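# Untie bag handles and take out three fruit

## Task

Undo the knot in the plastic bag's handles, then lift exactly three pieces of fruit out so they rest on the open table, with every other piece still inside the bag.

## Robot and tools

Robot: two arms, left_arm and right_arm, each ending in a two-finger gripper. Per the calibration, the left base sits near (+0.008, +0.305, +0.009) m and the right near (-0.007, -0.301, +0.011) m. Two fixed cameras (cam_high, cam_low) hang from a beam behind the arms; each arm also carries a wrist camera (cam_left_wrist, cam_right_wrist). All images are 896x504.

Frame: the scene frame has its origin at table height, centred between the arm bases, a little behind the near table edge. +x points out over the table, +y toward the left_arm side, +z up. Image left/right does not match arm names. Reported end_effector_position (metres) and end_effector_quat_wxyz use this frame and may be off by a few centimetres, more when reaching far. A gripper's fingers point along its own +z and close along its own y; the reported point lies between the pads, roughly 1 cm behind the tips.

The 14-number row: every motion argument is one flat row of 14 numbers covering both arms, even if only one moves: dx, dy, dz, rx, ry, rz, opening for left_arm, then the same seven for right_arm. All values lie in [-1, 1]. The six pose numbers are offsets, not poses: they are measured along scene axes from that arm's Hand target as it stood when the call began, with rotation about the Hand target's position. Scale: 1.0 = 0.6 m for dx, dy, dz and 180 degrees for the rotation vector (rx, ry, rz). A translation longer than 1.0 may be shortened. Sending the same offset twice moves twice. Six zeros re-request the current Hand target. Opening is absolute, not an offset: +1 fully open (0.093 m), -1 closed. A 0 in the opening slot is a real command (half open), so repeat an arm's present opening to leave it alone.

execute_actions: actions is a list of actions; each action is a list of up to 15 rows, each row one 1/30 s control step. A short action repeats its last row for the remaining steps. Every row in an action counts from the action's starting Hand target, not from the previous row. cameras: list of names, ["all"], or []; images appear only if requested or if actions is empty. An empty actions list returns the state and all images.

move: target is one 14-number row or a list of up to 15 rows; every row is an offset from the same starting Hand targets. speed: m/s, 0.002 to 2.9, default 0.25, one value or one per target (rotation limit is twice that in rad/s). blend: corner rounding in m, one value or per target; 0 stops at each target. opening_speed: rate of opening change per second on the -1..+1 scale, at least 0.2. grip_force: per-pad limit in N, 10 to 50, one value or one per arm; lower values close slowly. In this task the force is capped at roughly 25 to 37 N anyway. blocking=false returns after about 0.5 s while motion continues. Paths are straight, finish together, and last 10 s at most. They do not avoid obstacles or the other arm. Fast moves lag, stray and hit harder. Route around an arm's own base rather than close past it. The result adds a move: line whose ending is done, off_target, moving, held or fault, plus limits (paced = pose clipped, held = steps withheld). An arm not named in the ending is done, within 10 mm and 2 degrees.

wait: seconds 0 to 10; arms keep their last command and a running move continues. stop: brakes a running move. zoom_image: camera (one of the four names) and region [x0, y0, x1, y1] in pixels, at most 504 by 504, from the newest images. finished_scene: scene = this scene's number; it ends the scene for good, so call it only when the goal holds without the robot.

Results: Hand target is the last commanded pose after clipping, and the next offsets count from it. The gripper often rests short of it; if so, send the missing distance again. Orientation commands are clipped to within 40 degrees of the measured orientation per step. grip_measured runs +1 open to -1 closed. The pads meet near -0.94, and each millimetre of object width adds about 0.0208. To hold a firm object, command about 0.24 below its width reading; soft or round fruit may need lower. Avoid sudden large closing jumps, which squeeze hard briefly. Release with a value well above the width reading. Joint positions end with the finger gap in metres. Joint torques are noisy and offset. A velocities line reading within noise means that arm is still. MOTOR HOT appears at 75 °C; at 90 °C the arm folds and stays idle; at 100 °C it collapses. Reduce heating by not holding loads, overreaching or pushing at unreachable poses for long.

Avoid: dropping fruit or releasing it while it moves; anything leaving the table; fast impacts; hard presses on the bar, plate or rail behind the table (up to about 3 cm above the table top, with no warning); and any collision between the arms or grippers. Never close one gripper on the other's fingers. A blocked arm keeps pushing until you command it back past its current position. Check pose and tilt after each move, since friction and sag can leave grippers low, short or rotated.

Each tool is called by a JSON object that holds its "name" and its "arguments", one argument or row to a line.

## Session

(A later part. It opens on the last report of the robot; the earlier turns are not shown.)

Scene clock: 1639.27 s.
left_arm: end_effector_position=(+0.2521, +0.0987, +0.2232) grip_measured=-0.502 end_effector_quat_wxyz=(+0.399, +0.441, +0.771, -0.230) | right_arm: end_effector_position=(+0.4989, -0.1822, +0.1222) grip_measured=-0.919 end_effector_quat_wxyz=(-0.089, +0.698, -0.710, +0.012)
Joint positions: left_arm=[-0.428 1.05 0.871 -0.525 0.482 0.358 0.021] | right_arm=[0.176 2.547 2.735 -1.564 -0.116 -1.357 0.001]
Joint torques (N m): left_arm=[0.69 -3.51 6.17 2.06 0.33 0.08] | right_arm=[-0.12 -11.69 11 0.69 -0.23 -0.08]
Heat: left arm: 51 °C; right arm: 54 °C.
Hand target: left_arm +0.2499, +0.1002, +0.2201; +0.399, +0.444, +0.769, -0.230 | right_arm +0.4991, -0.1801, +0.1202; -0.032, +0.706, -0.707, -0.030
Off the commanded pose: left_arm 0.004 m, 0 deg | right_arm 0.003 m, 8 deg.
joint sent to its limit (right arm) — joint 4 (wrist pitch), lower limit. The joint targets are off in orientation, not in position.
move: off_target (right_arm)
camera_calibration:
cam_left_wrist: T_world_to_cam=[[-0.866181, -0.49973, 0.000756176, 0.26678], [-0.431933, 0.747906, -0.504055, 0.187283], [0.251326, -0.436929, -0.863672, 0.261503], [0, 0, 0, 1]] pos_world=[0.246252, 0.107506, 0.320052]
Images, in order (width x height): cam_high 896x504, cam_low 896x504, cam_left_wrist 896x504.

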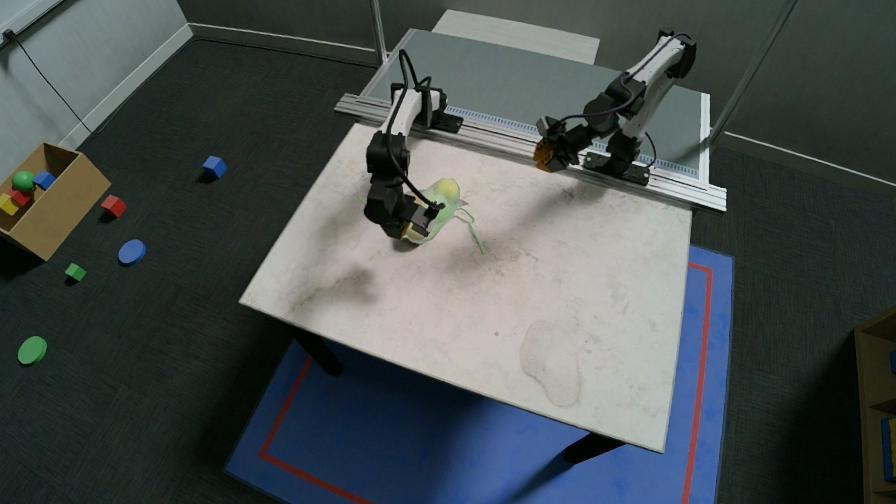

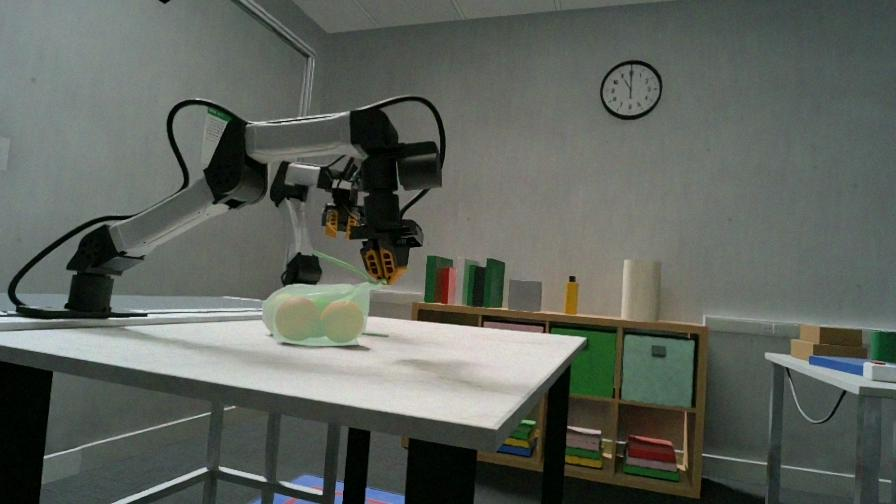

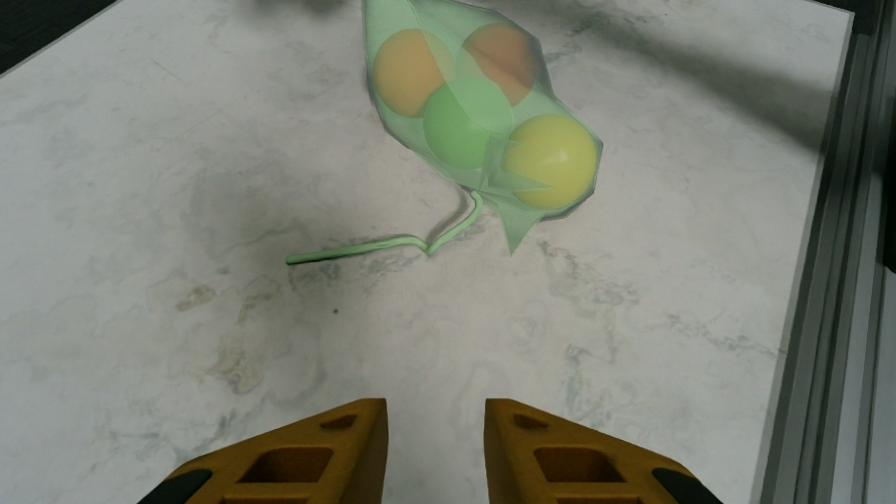

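{"name": "move", "arguments": {
  "target": [
    [0,0,0,0,0,0,-0.5, -0.04,-0.1,0.1,0,0,0,-1],
    [0,0,0,0,0,0,-0.5, -0.15,-0.22,0,0,0,0,-1],
    [0,0,0,0,0,0,-0.5, -0.173,-0.258,-0.17,0,0,0,-1]
  ],
  "speed": 0.12,
  "blend": [0.03,0.02,0],
  "cameras": ["cam_high","cam_left_wrist","cam_low"]
}}

{"name": "zoom_image", "arguments": {
  "camera": "cam_left_wrist",
  "region": [300, 0, 700, 300]
}}

{"name": "zoom_image", "arguments": {
  "camera": "cam_low",
  "region": [220, 240, 400, 360]
}}

Scene clock: 1697.63 s.
left_arm: end_effector_position=(+0.2521, +0.0987, +0.2232) grip_measured=-0.502 end_effector_quat_wxyz=(+0.399, +0.441, +0.771, -0.230) | right_arm: end_effector_position=(+0.3882, -0.3299, +0.0157) grip_measured=-0.919 end_effector_quat_wxyz=(-0.014, +0.706, -0.707, -0.048)
Joint positions: left_arm=[-0.428 1.05 0.871 -0.525 0.482 0.358 0.021] | right_arm=[-0.136 2.152 1.591 -1.048 -0.128 -1.702 0.001]
Joint torques (N m): left_arm=[0.72 -3.55 6.06 2.07 0.34 0.09] | right_arm=[-1.17 -12.6 6.06 0.84 -0.17 -0.1]
Heat: left arm: 51 °C; right arm: 60 °C.
Hand target: left_arm +0.2499, +0.1002, +0.2201; +0.399, +0.444, +0.769, -0.230 | right_arm +0.3953, -0.3349, +0.0181; -0.032, +0.706, -0.707, -0.030
Off the commanded pose: left_arm 0.004 m, 0 deg | right_arm 0.009 m, 3 deg.
move: off_target (right_arm)
camera_calibration:
cam_left_wrist: T_world_to_cam=[[-0.866181, -0.49973, 0.000756176, 0.26678], [-0.431933, 0.747906, -0.504055, 0.187283], [0.251326, -0.436929, -0.863672, 0.261503], [0, 0, 0, 1]] pos_world=[0.246252, 0.107506, 0.320052]
Images, in order (width x height): cam_high 896x504, cam_low 896x504, cam_left_wrist 896x504.

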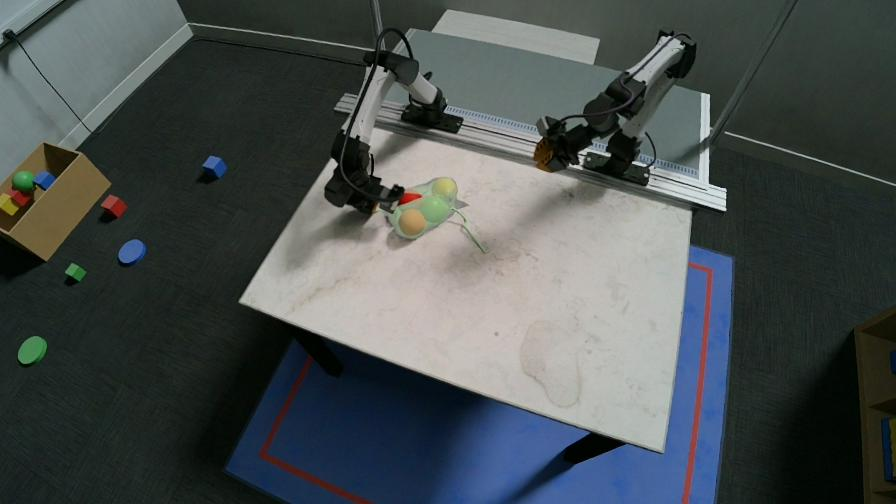

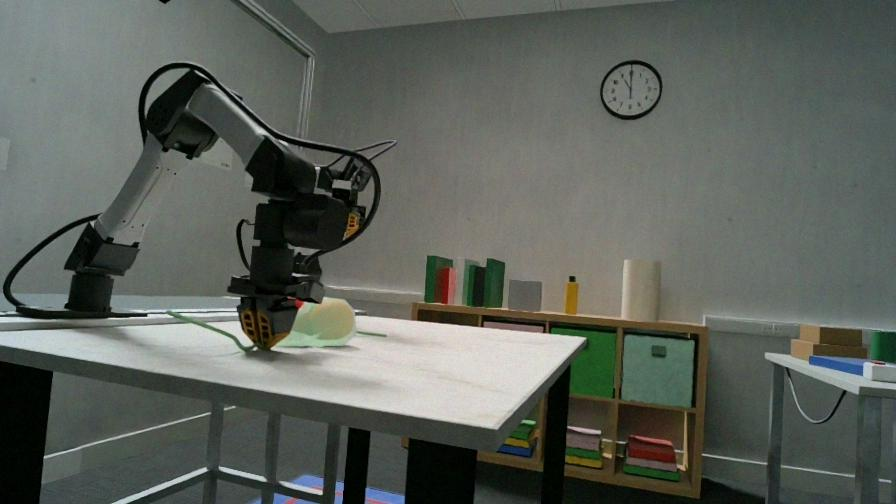

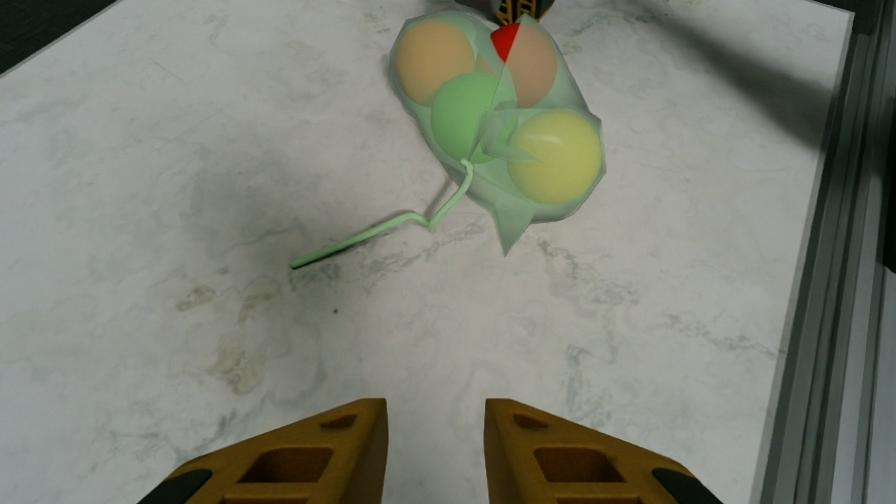

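Scaled by 1.260 from the camera's 896x504 image, which has a finer 1280x720 frame.

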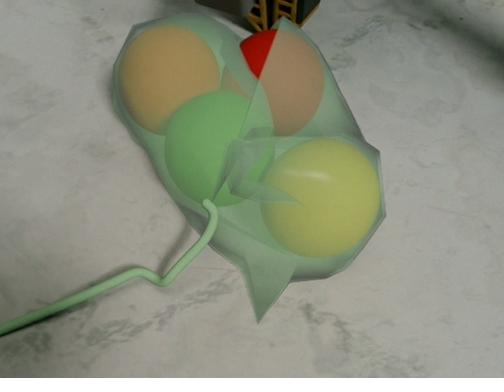

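Scaled by 2.800 from the camera's 896x504 image, which has a finer 1280x720 frame.

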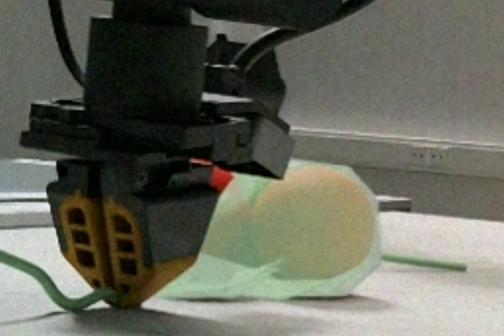

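{"name": "move", "arguments": {
  "target": [
    [0,0,0,0,0,0,-0.5, 0,0,-0.01,0,0,0,-1],
    [0,0,0,0,0,0,-0.5, 0,0,-0.01,0,0,0,-0.4],
    [0,0,0,0,0,0,-0.5, 0,0.0,0.25,0,0,0,-0.4]
  ],
  "speed": 0.12,
  "opening_speed": 0.7,
  "cameras": ["cam_left_wrist","cam_right_wrist"]
}}

{"name": "zoom_image", "arguments": {
  "camera": "cam_left_wrist",
  "region": [300, 0, 700, 300]
}}

Scene clock: 1710.83 s.
left_arm: end_effector_position=(+0.2521, +0.0987, +0.2232) grip_measured=-0.502 end_effector_quat_wxyz=(+0.399, +0.441, +0.771, -0.230) | right_arm: end_effector_position=(+0.3965, -0.3309, +0.1592) grip_measured=-0.401 end_effector_quat_wxyz=(-0.027, +0.708, -0.705, -0.032)
Joint positions: left_arm=[-0.428 1.05 0.871 -0.525 0.482 0.358 0.021] | right_arm=[-0.153 2.106 2.096 -1.56 -0.128 -1.72 0.026]
Joint torques (N m): left_arm=[0.73 -3.54 6.17 2.07 0.34 0.08] | right_arm=[-1.11 -11.4 10.43 0.13 -0.15 -0.08]
Heat: left arm: 51 °C; right arm: 57 °C.
Hand target: left_arm +0.2499, +0.1002, +0.2201; +0.399, +0.444, +0.769, -0.230 | right_arm +0.3953, -0.3348, +0.1682; -0.032, +0.706, -0.707, -0.030
Off the commanded pose: left_arm 0.004 m, 0 deg | right_arm 0.010 m, 1 deg.
joint sent to its limit (right arm) — joint 4 (wrist pitch), lower limit. The joint targets still meet the commanded pose.
move: done; target 2's new opening was sent with right_arm's hand 0.009 m and 3 deg from that target
camera_calibration:
cam_left_wrist: T_world_to_cam=[[-0.866181, -0.49973, 0.000756176, 0.26678], [-0.431933, 0.747906, -0.504055, 0.187283], [0.251326, -0.436929, -0.863672, 0.261503], [0, 0, 0, 1]] pos_world=[0.246252, 0.107506, 0.320052]
cam_right_wrist: T_world_to_cam=[[0.999893, 0.0134428, -0.00581269, -0.391159], [0.0146089, -0.943568, 0.330857, -0.330945], [-0.00103704, -0.330906, -0.943663, 0.12704], [0, 0, 0, 1]] pos_world=[0.396083, -0.264973, 0.227105]
Images, in order (width x height): cam_left_wrist 896x504, cam_right_wrist 896x504.

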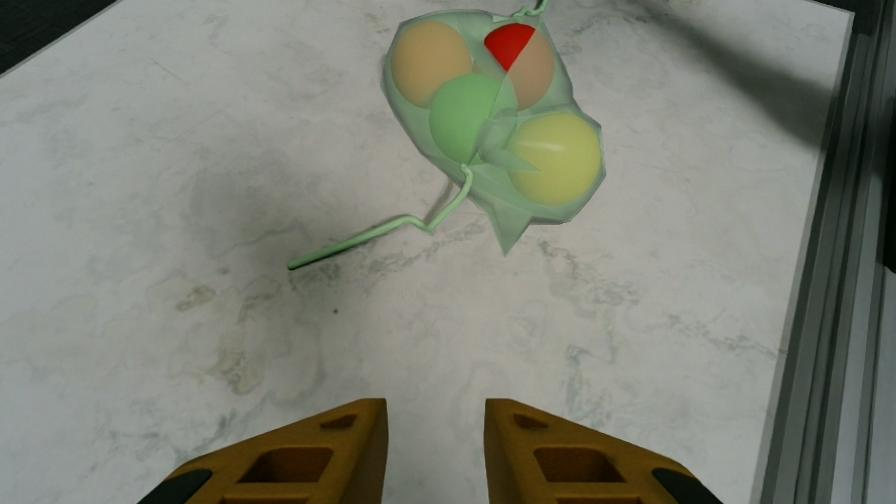

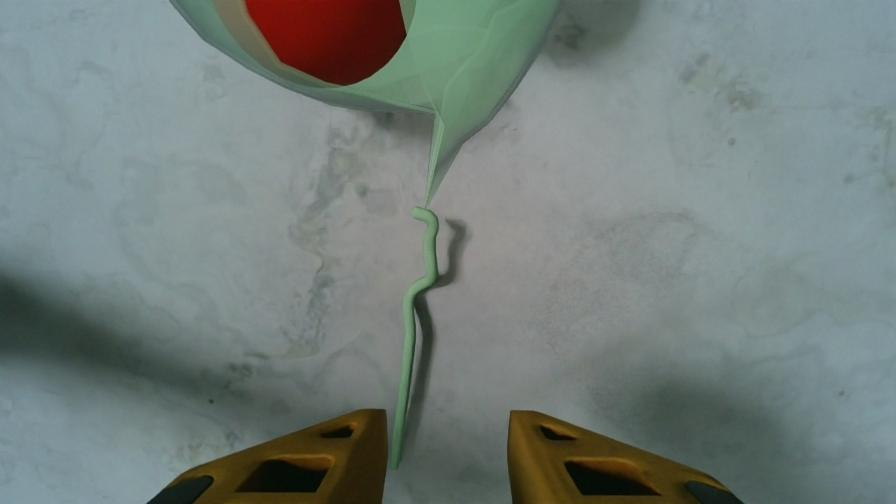

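Scaled by 1.260 from the camera's 896x504 image, which has a finer 1280x720 frame.

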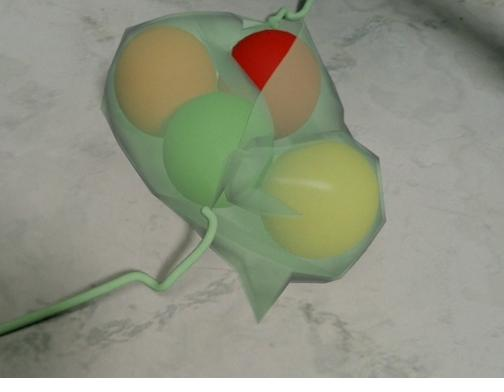

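{"name": "move", "arguments": {
  "target": [0,0,0,0,0,0,-0.5, -0.055,0.06,0.05,0,0,0,-1],
  "speed": 0.2,
  "cameras": ["cam_right_wrist"]
}}

{"name": "zoom_image", "arguments": {
  "camera": "cam_right_wrist",
  "region": [150, 0, 654, 450]
}}

Scene clock: 1719.00 s.
left_arm: end_effector_position=(+0.2522, +0.0987, +0.2232) grip_measured=-0.502 end_effector_quat_wxyz=(+0.399, +0.441, +0.771, -0.230) | right_arm: end_effector_position=(+0.3706, -0.2994, +0.1922) grip_measured=-0.987 end_effector_quat_wxyz=(-0.042, +0.710, -0.703, -0.015)
Joint positions: left_arm=[-0.428 1.05 0.871 -0.525 0.482 0.358 0.021] | right_arm=[-0.083 1.947 1.998 -1.566 -0.129 -1.652 0]
Joint torques (N m): left_arm=[0.69 -3.52 6.16 2.06 0.33 0.08] | right_arm=[-0.32 -11.99 6.31 0.36 -0.18 0.09]
Heat: left arm: 52 °C; right arm: 57 °C.
Hand target: left_arm +0.2499, +0.1002, +0.2201; +0.399, +0.444, +0.769, -0.230 | right_arm +0.3624, -0.2989, +0.1982; -0.032, +0.706, -0.707, -0.030
Off the commanded pose: left_arm 0.004 m, 0 deg | right_arm 0.010 m, 2 deg.
joint sent to its limit (right arm) — joint 4 (wrist pitch), lower limit. The joint targets still meet the commanded pose.
move: done
camera_calibration:
cam_right_wrist: T_world_to_cam=[[0.999041, 0.0172522, 0.0402305, -0.372991], [0.00287154, -0.942908, 0.333042, -0.307572], [0.0436793, -0.332607, -0.942053, 0.151241], [0, 0, 0, 1]] pos_world=[0.366911, -0.233273, 0.259917]
Images, in order (width x height): cam_right_wrist 896x504.

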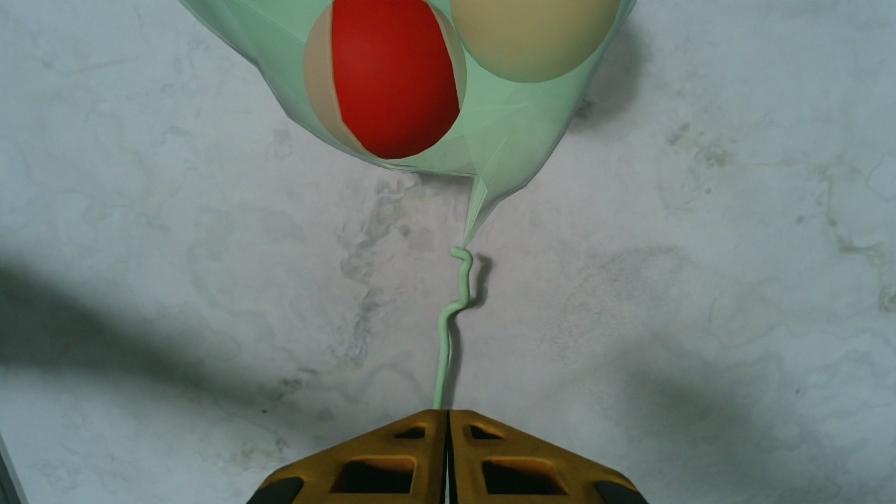

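Scaled by 1.000.

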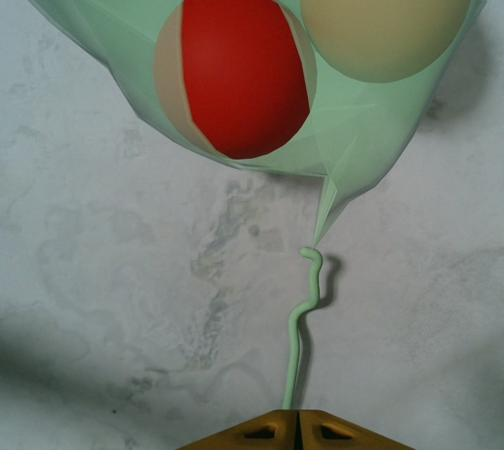

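{"name": "move", "arguments": {
  "target": [0,0,0,0,0,0,-0.5, 0,0.06,0.03,0,0,0,-1],
  "speed": 0.2
}}

{"name": "wait", "arguments": {
  "seconds": 8,
  "cameras": ["cam_right_wrist"]
}}

{"name": "zoom_image", "arguments": {
  "camera": "cam_right_wrist",
  "region": [150, 0, 654, 450]
}}

Scene clock: 1731.60 s.
left_arm: end_effector_position=(+0.2522, +0.0987, +0.2232) grip_measured=-0.502 end_effector_quat_wxyz=(+0.399, +0.441, +0.771, -0.230) | right_arm: end_effector_position=(+0.3672, -0.2629, +0.2013) grip_measured=-0.987 end_effector_quat_wxyz=(-0.051, +0.708, -0.705, -0.011)
Joint positions: left_arm=[-0.428 1.05 0.871 -0.525 0.482 0.358 0.021] | right_arm=[0.014 1.916 1.998 -1.566 -0.129 -1.548 0]
Joint torques (N m): left_arm=[0.68 -3.55 6.09 2.07 0.34 0.07] | right_arm=[-0.35 -12.45 8.79 0.42 -0.15 0.06]
Heat: left arm: 52 °C; right arm: 55 °C.
Hand target: left_arm +0.2499, +0.1002, +0.2201; +0.399, +0.444, +0.769, -0.230 | right_arm +0.3624, -0.2629, +0.2162; -0.032, +0.706, -0.707, -0.030
Off the commanded pose: left_arm 0.004 m, 0 deg | right_arm 0.016 m, 3 deg.
joint sent to its limit (right arm) — joint 4 (wrist pitch), lower limit. The joint targets are off in orientation, not in position.
move: off_target (right_arm)

Scene clock: 1739.60 s.
left_arm: end_effector_position=(+0.2522, +0.0987, +0.2232) grip_measured=-0.502 end_effector_quat_wxyz=(+0.399, +0.441, +0.771, -0.230) | right_arm: end_effector_position=(+0.3672, -0.2629, +0.2013) grip_measured=-0.987 end_effector_quat_wxyz=(-0.051, +0.707, -0.705, -0.011)
Joint positions: left_arm=[-0.428 1.05 0.871 -0.525 0.482 0.358 0.021] | right_arm=[0.014 1.916 1.998 -1.566 -0.129 -1.547 0]
Joint torques (N m): left_arm=[0.76 -3.56 6.13 2.06 0.34 0.07] | right_arm=[-0.39 -12.49 8.91 0.46 -0.18 0.11]
Heat: left arm: 52 °C; right arm: 55 °C.
Hand target: left_arm +0.2499, +0.1002, +0.2201; +0.399, +0.444, +0.769, -0.230 | right_arm +0.3624, -0.2629, +0.2162; -0.032, +0.706, -0.707, -0.030
Tool commands: left_gripper/opening=-0.5 right_gripper/opening=-1.0
Off the commanded pose: left_arm 0.004 m, 0 deg | right_arm 0.016 m, 3 deg.
wait: 8.00 s; at rest by 0.17 s
camera_calibration:
cam_right_wrist: T_world_to_cam=[[0.998295, 0.0105336, 0.0574034, -0.375573], [-0.00881016, -0.945106, 0.326645, -0.271215], [0.057693, -0.326594, -0.943402, 0.168709], [0, 0, 0, 1]] pos_world=[0.36281, -0.197271, 0.269311]
Images, in order (width x height): cam_right_wrist 896x504.

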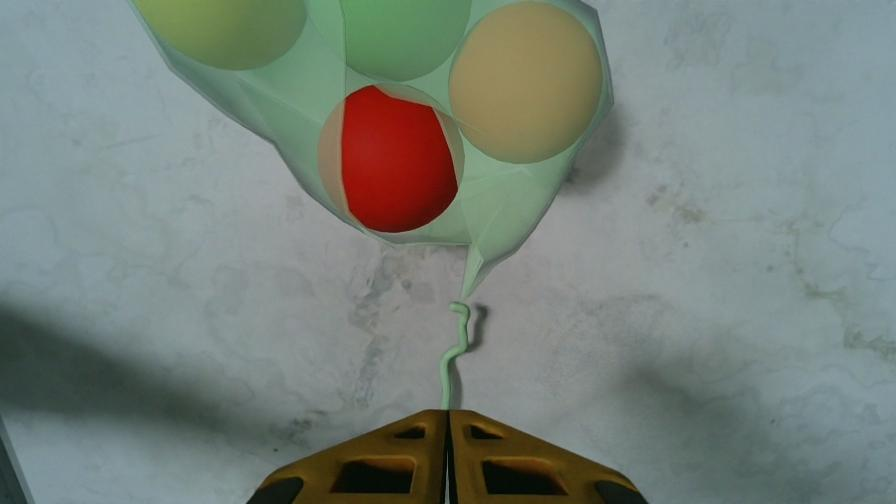

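Scaled by 1.000.

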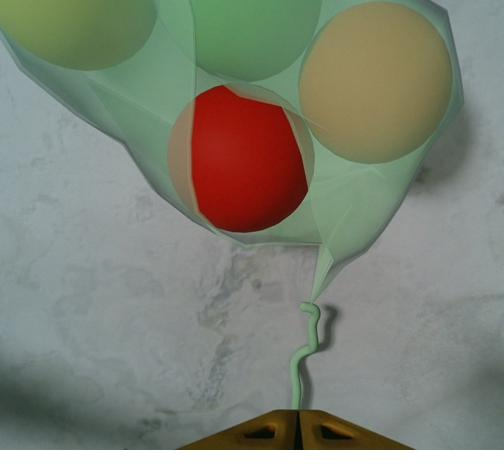

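{"name": "move", "arguments": {
  "target": [0,0,0,0,0,0,-0.5, -0.0237,0.0613,-0.1437,0,0,0.111,-0.3],
  "speed": 0.15,
  "cameras": ["cam_right_wrist"]
}}

{"name": "zoom_image", "arguments": {
  "camera": "cam_right_wrist",
  "region": [200, 50, 704, 504]
}}

Scene clock: 1764.93 s.
left_arm: end_effector_position=(+0.2522, +0.0987, +0.2232) grip_measured=-0.502 end_effector_quat_wxyz=(+0.399, +0.441, +0.771, -0.230) | right_arm: end_effector_position=(+0.3493, -0.2259, +0.1265) grip_measured=-0.301 end_effector_quat_wxyz=(-0.021, +0.815, -0.578, -0.043)
Joint positions: left_arm=[-0.428 1.05 0.871 -0.525 0.482 0.358 0.021] | right_arm=[0.127 1.91 1.695 -1.359 -0.129 -1.774 0.031]
Joint torques (N m): left_arm=[0.68 -3.52 6.11 2.07 0.35 0.09] | right_arm=[-0.18 -11.43 6.48 0.53 -0.05 -0.06]
Heat: left arm: 52 °C; right arm: 54 °C.
Hand target: left_arm +0.2499, +0.1002, +0.2201; +0.399, +0.444, +0.769, -0.230 | right_arm +0.3481, -0.2260, +0.1299; -0.026, +0.818, -0.573, -0.035
Off the commanded pose: left_arm 0.004 m, 0 deg | right_arm 0.004 m, 1 deg.
move: done
camera_calibration:
cam_right_wrist: T_world_to_cam=[[0.940452, 0.339572, -0.015534, -0.249997], [0.326466, -0.889535, 0.319606, -0.315569], [0.0947113, -0.305646, -0.947423, 0.103663], [0, 0, 0, 1]] pos_world=[0.328315, -0.164134, 0.195187]
Images, in order (width x height): cam_right_wrist 896x504.

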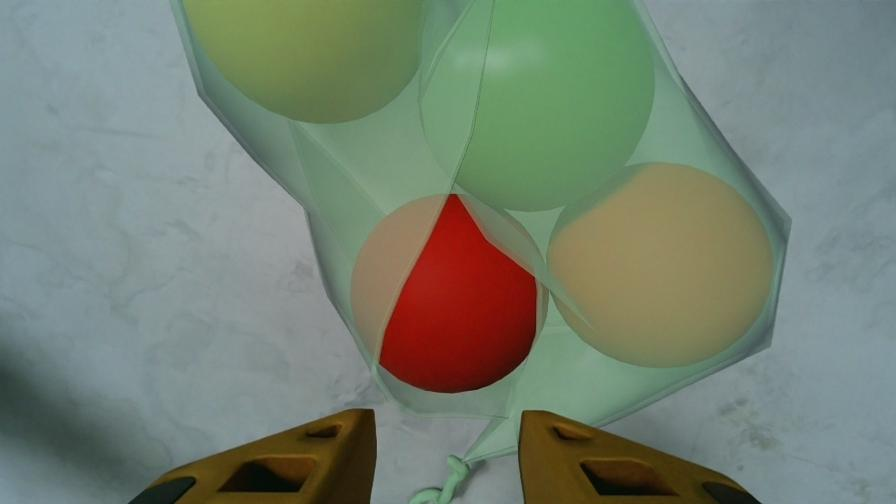

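Scaled by 1.000.

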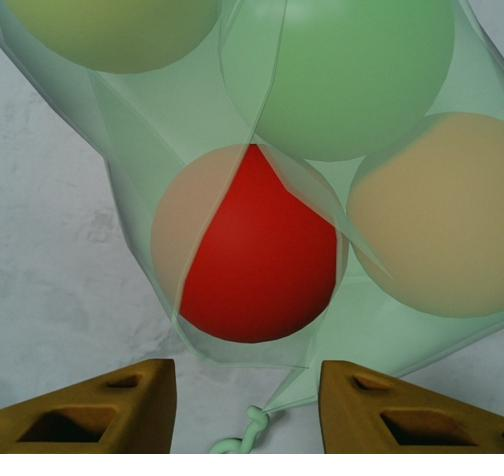

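{"name": "move", "arguments": {
  "target": [0,0,0,0,0,0,-0.5, 0.0158,-0.0242,-0.0617,0,0,0,-0.52],
  "speed": 0.08,
  "cameras": ["cam_right_wrist"]
}}

{"name": "zoom_image", "arguments": {
  "camera": "cam_right_wrist",
  "region": [200, 50, 704, 504]
}}

Scene clock: 1792.47 s.
left_arm: end_effector_position=(+0.2522, +0.0987, +0.2232) grip_measured=-0.502 end_effector_quat_wxyz=(+0.399, +0.441, +0.771, -0.230) | right_arm: end_effector_position=(+0.3583, -0.2359, +0.1021) grip_measured=-0.519 end_effector_quat_wxyz=(-0.033, +0.819, -0.572, -0.030)
Joint positions: left_arm=[-0.428 1.05 0.871 -0.525 0.482 0.358 0.021] | right_arm=[0.1 1.913 1.601 -1.23 -0.129 -1.814 0.02]
Joint torques (N m): left_arm=[0.7 -3.52 6.13 2.08 0.32 0.08] | right_arm=[-0.9 -7.79 6.71 0.59 -0.07 -0.08]
Heat: left arm: 52 °C; right arm: 53 °C.
Hand target: left_arm +0.2499, +0.1002, +0.2201; +0.399, +0.444, +0.769, -0.230 | right_arm +0.3576, -0.2407, +0.0929; -0.026, +0.818, -0.574, -0.035
Off the commanded pose: left_arm 0.004 m, 0 deg | right_arm 0.010 m, 1 deg.
move: done
camera_calibration:
cam_right_wrist: T_world_to_cam=[[0.935871, 0.351768, 0.0201068, -0.254552], [0.32623, -0.886659, 0.327733, -0.319767], [0.133114, -0.300157, -0.944556, 0.0638273], [0, 0, 0, 1]] pos_world=[0.334049, -0.174823, 0.170205]
Images, in order (width x height): cam_right_wrist 896x504.

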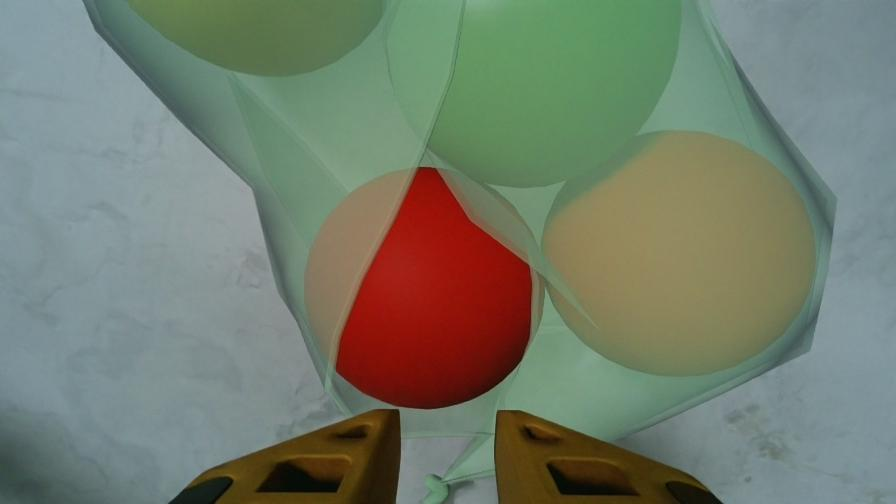

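Scaled by 1.000.

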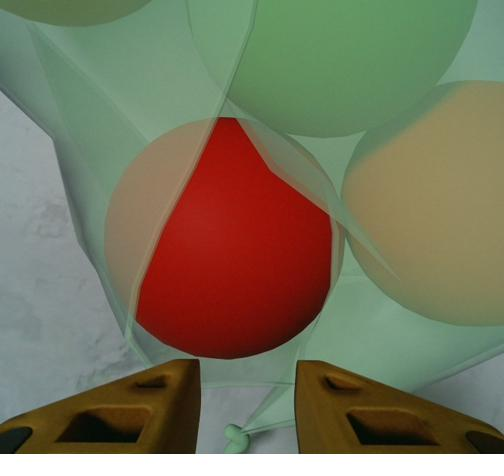

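{"name": "move", "arguments": {
  "target": [0,0,0,0,0,0,-0.5, 0.0195,-0.05,0.005,0,0,0,-0.75],
  "speed": 0.08,
  "cameras": ["cam_right_wrist"]
}}

{"name": "zoom_image", "arguments": {
  "camera": "cam_right_wrist",
  "region": [200, 50, 704, 504]
}}

Scene clock: 1852.50 s.
left_arm: end_effector_position=(+0.2522, +0.0987, +0.2232) grip_measured=-0.502 end_effector_quat_wxyz=(+0.399, +0.441, +0.771, -0.230) | right_arm: end_effector_position=(+0.3664, -0.2672, +0.0944) grip_measured=-0.749 end_effector_quat_wxyz=(-0.029, +0.818, -0.573, -0.033)
Joint positions: left_arm=[-0.428 1.05 0.871 -0.525 0.482 0.358 0.021] | right_arm=[0.015 1.952 1.62 -1.231 -0.129 -1.897 0.009]
Joint torques (N m): left_arm=[0.73 -3.48 6.16 2.07 0.32 0.09] | right_arm=[-0.75 -8.12 11.15 0.14 -0.07 -0.07]
Heat: left arm: 53 °C; right arm: 53 °C.
Hand target: left_arm +0.2499, +0.1002, +0.2201; +0.399, +0.444, +0.769, -0.230 | right_arm +0.3693, -0.2706, +0.0960; -0.026, +0.818, -0.574, -0.035
Off the commanded pose: left_arm 0.004 m, 0 deg | right_arm 0.005 m, 0 deg.
move: done
camera_calibration:
cam_right_wrist: T_world_to_cam=[[0.936915, 0.349407, 0.0102887, -0.251027], [0.327124, -0.88678, 0.326514, -0.347855], [0.12321, -0.30255, -0.945136, 0.0490292], [0, 0, 0, 1]] pos_world=[0.342941, -0.205926, 0.162502]
Images, in order (width x height): cam_right_wrist 896x504.

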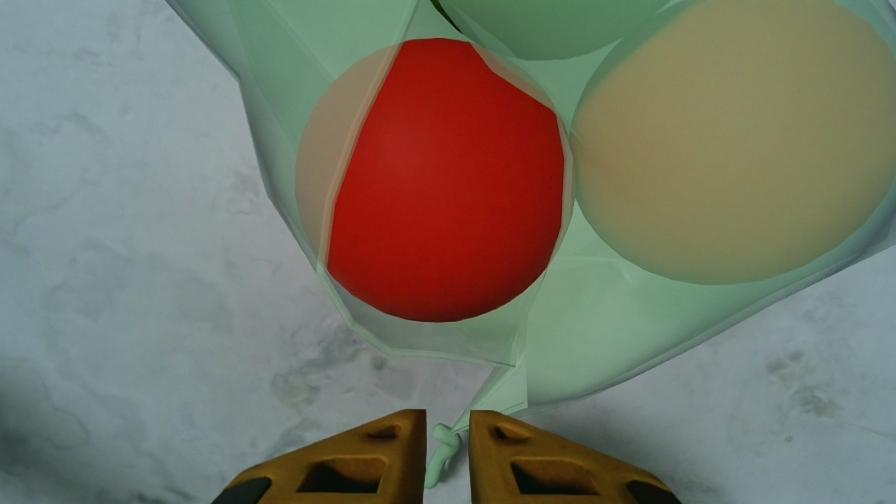

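Scaled by 1.000.

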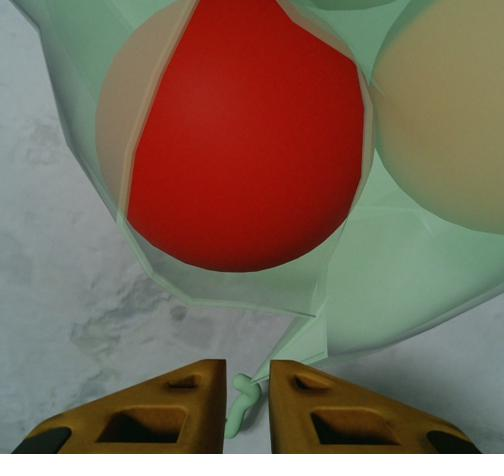

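{"name": "move", "arguments": {
  "target": [
    [0,0,0,0,0,0,-0.5, -0.005,-0.008,0.0,0,0,0,-1],
    [0,0,0,0,0,0,-0.5, -0.005,-0.01,-0.117,0,0,0,-1]
  ],
  "speed": 0.07,
  "cameras": ["cam_right_wrist","cam_low"]
}}

{"name": "zoom_image", "arguments": {
  "camera": "cam_right_wrist",
  "region": [200, 50, 704, 504]
}}

{"name": "zoom_image", "arguments": {
  "camera": "cam_low",
  "region": [220, 240, 400, 360]
}}

Scene clock: 1945.43 s.
left_arm: end_effector_position=(+0.2522, +0.0987, +0.2232) grip_measured=-0.502 end_effector_quat_wxyz=(+0.399, +0.441, +0.771, -0.230) | right_arm: end_effector_position=(+0.3688, -0.2733, +0.0343) grip_measured=-0.987 end_effector_quat_wxyz=(-0.031, +0.819, -0.572, -0.030)
Joint positions: left_arm=[-0.428 1.05 0.871 -0.525 0.482 0.358 0.021] | right_arm=[0.005 2.007 1.455 -1.004 -0.129 -1.91 0]
Joint torques (N m): left_arm=[0.68 -3.55 6.15 2.07 0.32 0.07] | right_arm=[-0.7 -8.4 6.52 0.57 -0.1 -0.07]
Heat: left arm: 53 °C; right arm: 57 °C.
Hand target: left_arm +0.2499, +0.1002, +0.2201; +0.399, +0.444, +0.769, -0.230 | right_arm +0.3663, -0.2766, +0.0257; -0.026, +0.818, -0.574, -0.035
Off the commanded pose: left_arm 0.004 m, 0 deg | right_arm 0.010 m, 1 deg.
move: done
camera_calibration:
cam_right_wrist: T_world_to_cam=[[0.935514, 0.352839, 0.017823, -0.249345], [0.32774, -0.885592, 0.32911, -0.334359], [0.131907, -0.302046, -0.944123, -0.0128993], [0, 0, 0, 1]] pos_world=[0.34455, -0.212024, 0.102307]
Images, in order (width x height): cam_low 896x504, cam_right_wrist 896x504.

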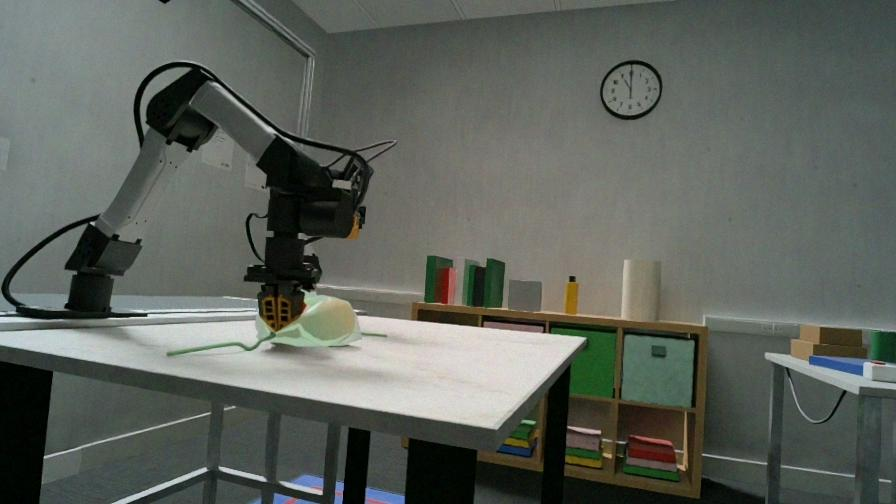

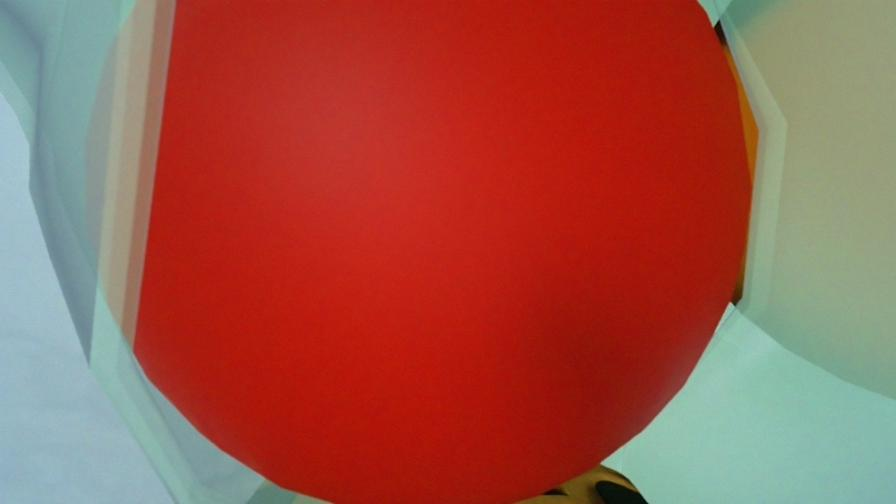

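Scaled by 1.000.

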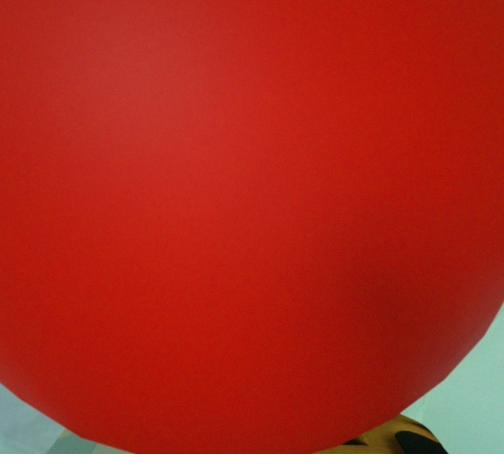

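Scaled by 2.800 from the camera's 896x504 image, which has a finer 1280x720 frame.

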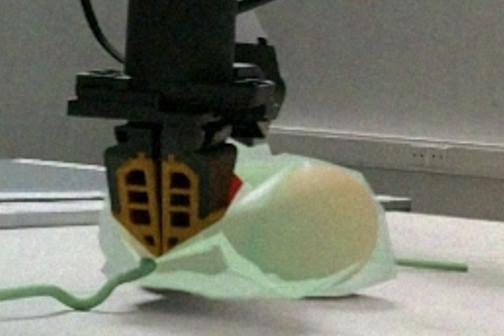

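{"name": "move", "arguments": {
  "target": [
    [0,0,0,0,0,0,-0.5, 0,0,-0.02,0,0,0,-1],
    [0,0,0,0,0,0,-0.5, -0.035,-0.015,-0.02,0,0,0,-1],
    [0,0,0,0,0,0,-0.5, -0.085,0.01,-0.02,0,0,0,-1],
    [0,0,0,0,0,0,-0.5, -0.118,0.045,-0.02,0,0,0,-1]
  ],
  "speed": 0.06,
  "blend": [0,0.01,0.01,0],
  "cameras": ["cam_right_wrist","cam_low","cam_high"]
}}

{"name": "zoom_image", "arguments": {
  "camera": "cam_low",
  "region": [220, 240, 400, 360]
}}

{"name": "zoom_image", "arguments": {
  "camera": "cam_high",
  "region": [340, 130, 520, 270]
}}

Scene clock: 1965.07 s.
left_arm: end_effector_position=(+0.2522, +0.0987, +0.2232) grip_measured=-0.502 end_effector_quat_wxyz=(+0.399, +0.441, +0.771, -0.230) | right_arm: end_effector_position=(+0.3071, -0.2532, +0.0132) grip_measured=-0.987 end_effector_quat_wxyz=(-0.027, +0.820, -0.572, -0.022)
Joint positions: left_arm=[-0.428 1.05 0.871 -0.525 0.482 0.358 0.021] | right_arm=[0.084 1.82 1.104 -0.823 -0.11 -1.83 0]
Joint torques (N m): left_arm=[0.72 -3.52 6.11 2.08 0.34 0.07] | right_arm=[0.28 -9.91 4.82 0.3 -0.27 0.1]
Heat: left arm: 53 °C; right arm: 55 °C.
Hand target: left_arm +0.2499, +0.1002, +0.2201; +0.399, +0.444, +0.769, -0.230 | right_arm +0.2954, -0.2496, +0.0137; -0.026, +0.818, -0.574, -0.035
Off the commanded pose: left_arm 0.004 m, 0 deg | right_arm 0.012 m, 2 deg.
move: off_target (right_arm)
camera_calibration:
cam_right_wrist: T_world_to_cam=[[0.935446, 0.352952, 0.0191324, -0.198301], [0.324944, -0.879993, 0.346445, -0.287372], [0.139115, -0.317863, -0.937875, -0.0249714], [0, 0, 0, 1]] pos_world=[0.282353, -0.190832, 0.0799323]
Images, in order (width x height): cam_high 896x504, cam_low 896x504, cam_right_wrist 896x504.

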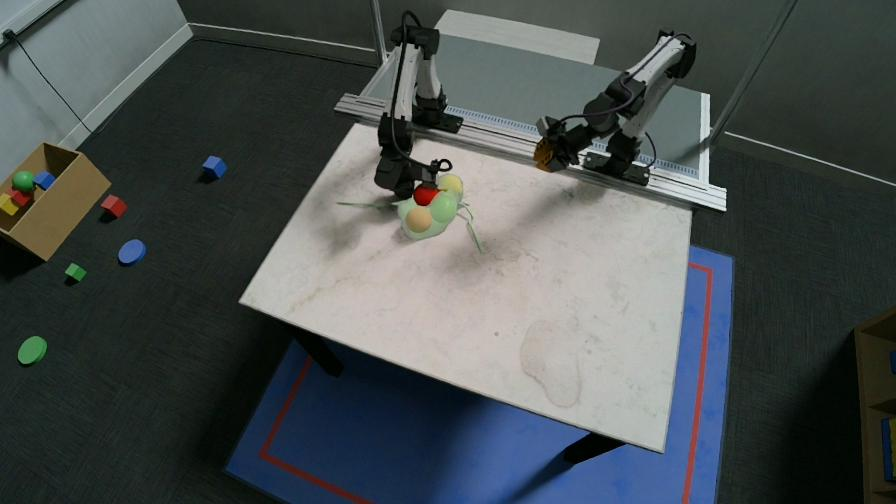

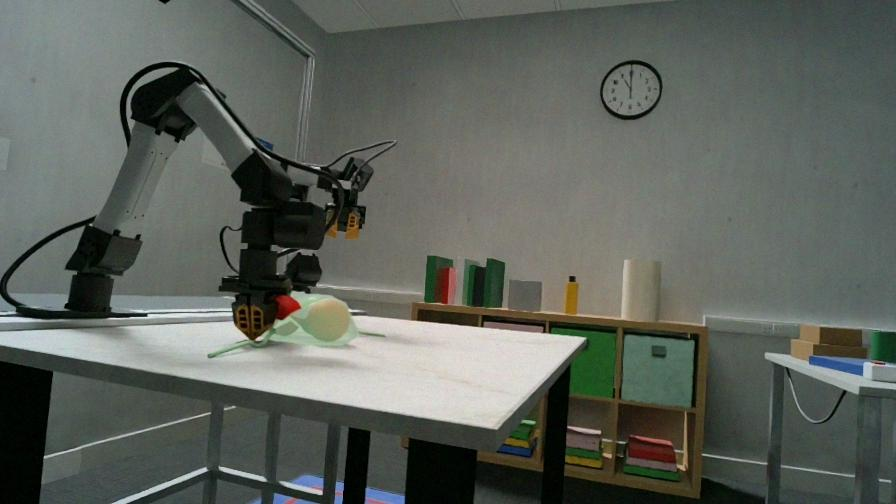

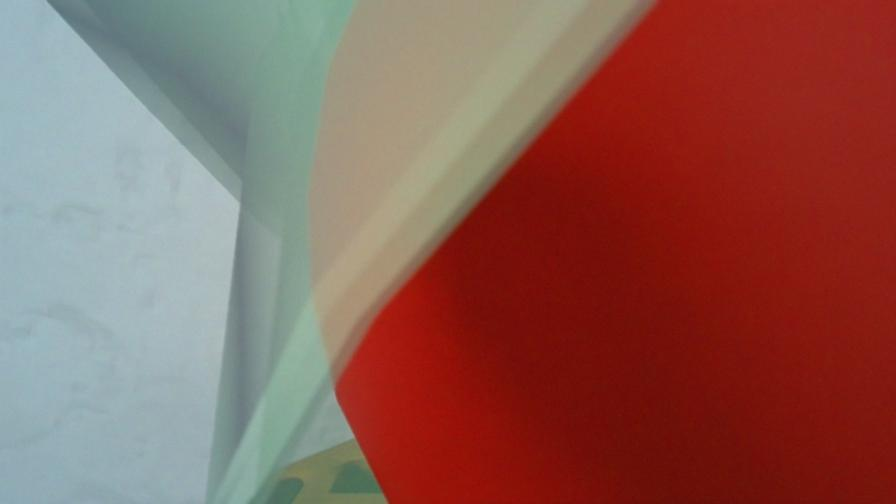

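Scaled by 2.800 from the camera's 896x504 image, which has a finer 1280x720 frame.

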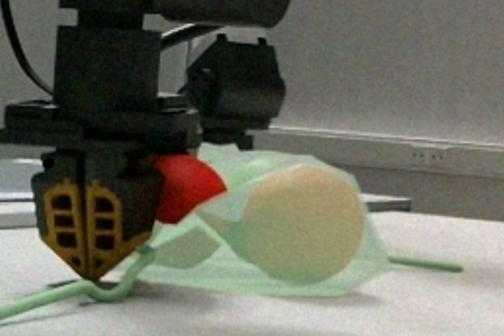

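Scaled by 2.800 from the camera's 896x504 image, which has a finer 1280x720 frame.

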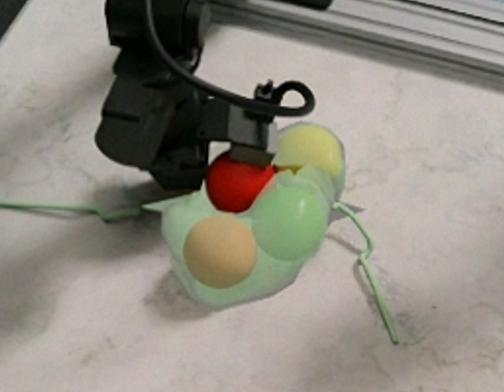

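{"name": "move", "arguments": {
  "target": [
    [0,0,0,0,0,0,-0.5, 0,0,0.2,0,0,0,-1],
    [0,0,0,0,0,0,-0.5, 0.05,-0.02,0.32,0,0,0,-1]
  ],
  "speed": 0.15,
  "blend": [0.03,0],
  "cameras": ["cam_right_wrist","cam_high"]
}}

{"name": "zoom_image", "arguments": {
  "camera": "cam_high",
  "region": [340, 130, 520, 270]
}}

Scene clock: 1979.57 s.
left_arm: end_effector_position=(+0.2522, +0.0987, +0.2232) grip_measured=-0.502 end_effector_quat_wxyz=(+0.399, +0.441, +0.771, -0.230) | right_arm: end_effector_position=(+0.3251, -0.2600, +0.2031) grip_measured=-0.987 end_effector_quat_wxyz=(-0.038, +0.818, -0.573, -0.011)
Joint positions: left_arm=[-0.428 1.05 0.871 -0.525 0.482 0.358 0.021] | right_arm=[0.031 1.77 1.814 -1.559 -0.117 -1.877 0]
Joint torques (N m): left_arm=[0.79 -3.52 6.16 2.06 0.33 0.07] | right_arm=[-0.9 -6.56 10.37 0.26 -0.2 -0.11]
Heat: left arm: 53 °C; right arm: 54 °C.
Hand target: left_arm +0.2499, +0.1002, +0.2201; +0.399, +0.444, +0.769, -0.230 | right_arm +0.3254, -0.2615, +0.2057; -0.026, +0.818, -0.573, -0.035
Off the commanded pose: left_arm 0.004 m, 0 deg | right_arm 0.003 m, 3 deg.
joint sent to its limit (right arm) — joint 4 (wrist pitch), lower limit. The joint targets still meet the commanded pose.
move: off_target (right_arm)
camera_calibration:
cam_right_wrist: T_world_to_cam=[[0.935872, 0.348752, 0.0501486, -0.223998], [0.310659, -0.883913, 0.349556, -0.361956], [0.166236, -0.311561, -0.935572, 0.140861], [0, 0, 0, 1]] pos_world=[0.298662, -0.197931, 0.269543]
Images, in order (width x height): cam_high 896x504, cam_right_wrist 896x504.

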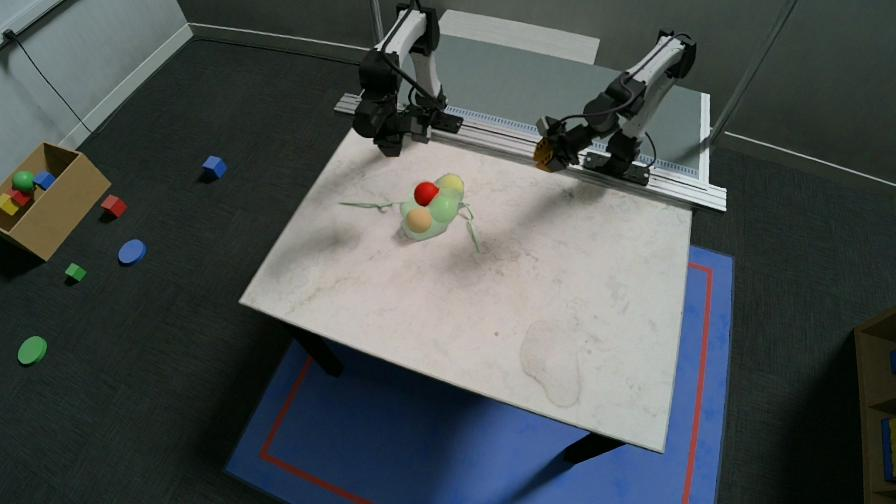

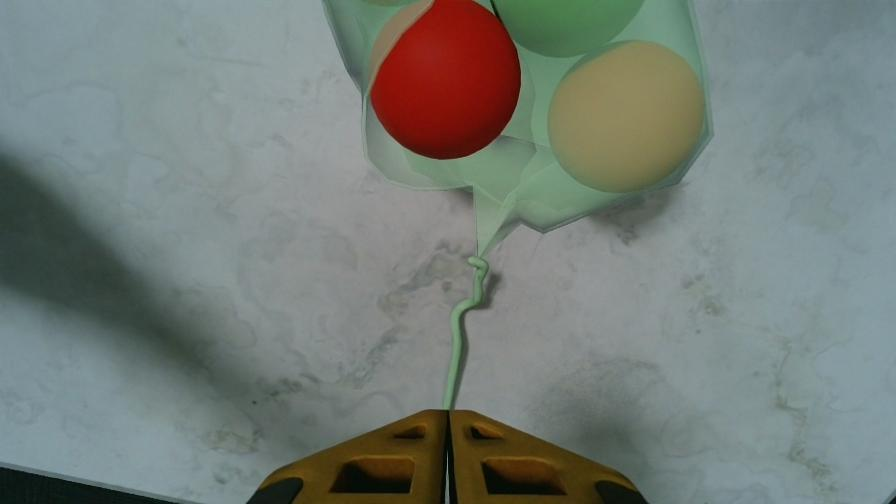

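Scaled by 2.800 from the camera's 896x504 image, which has a finer 1280x720 frame.

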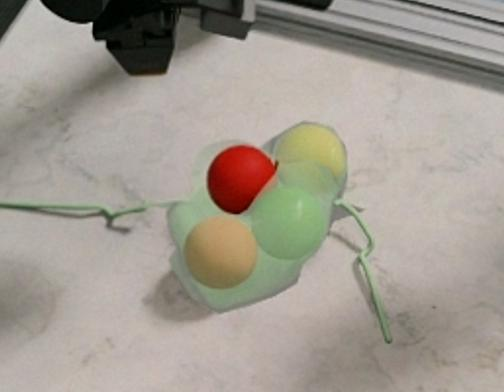

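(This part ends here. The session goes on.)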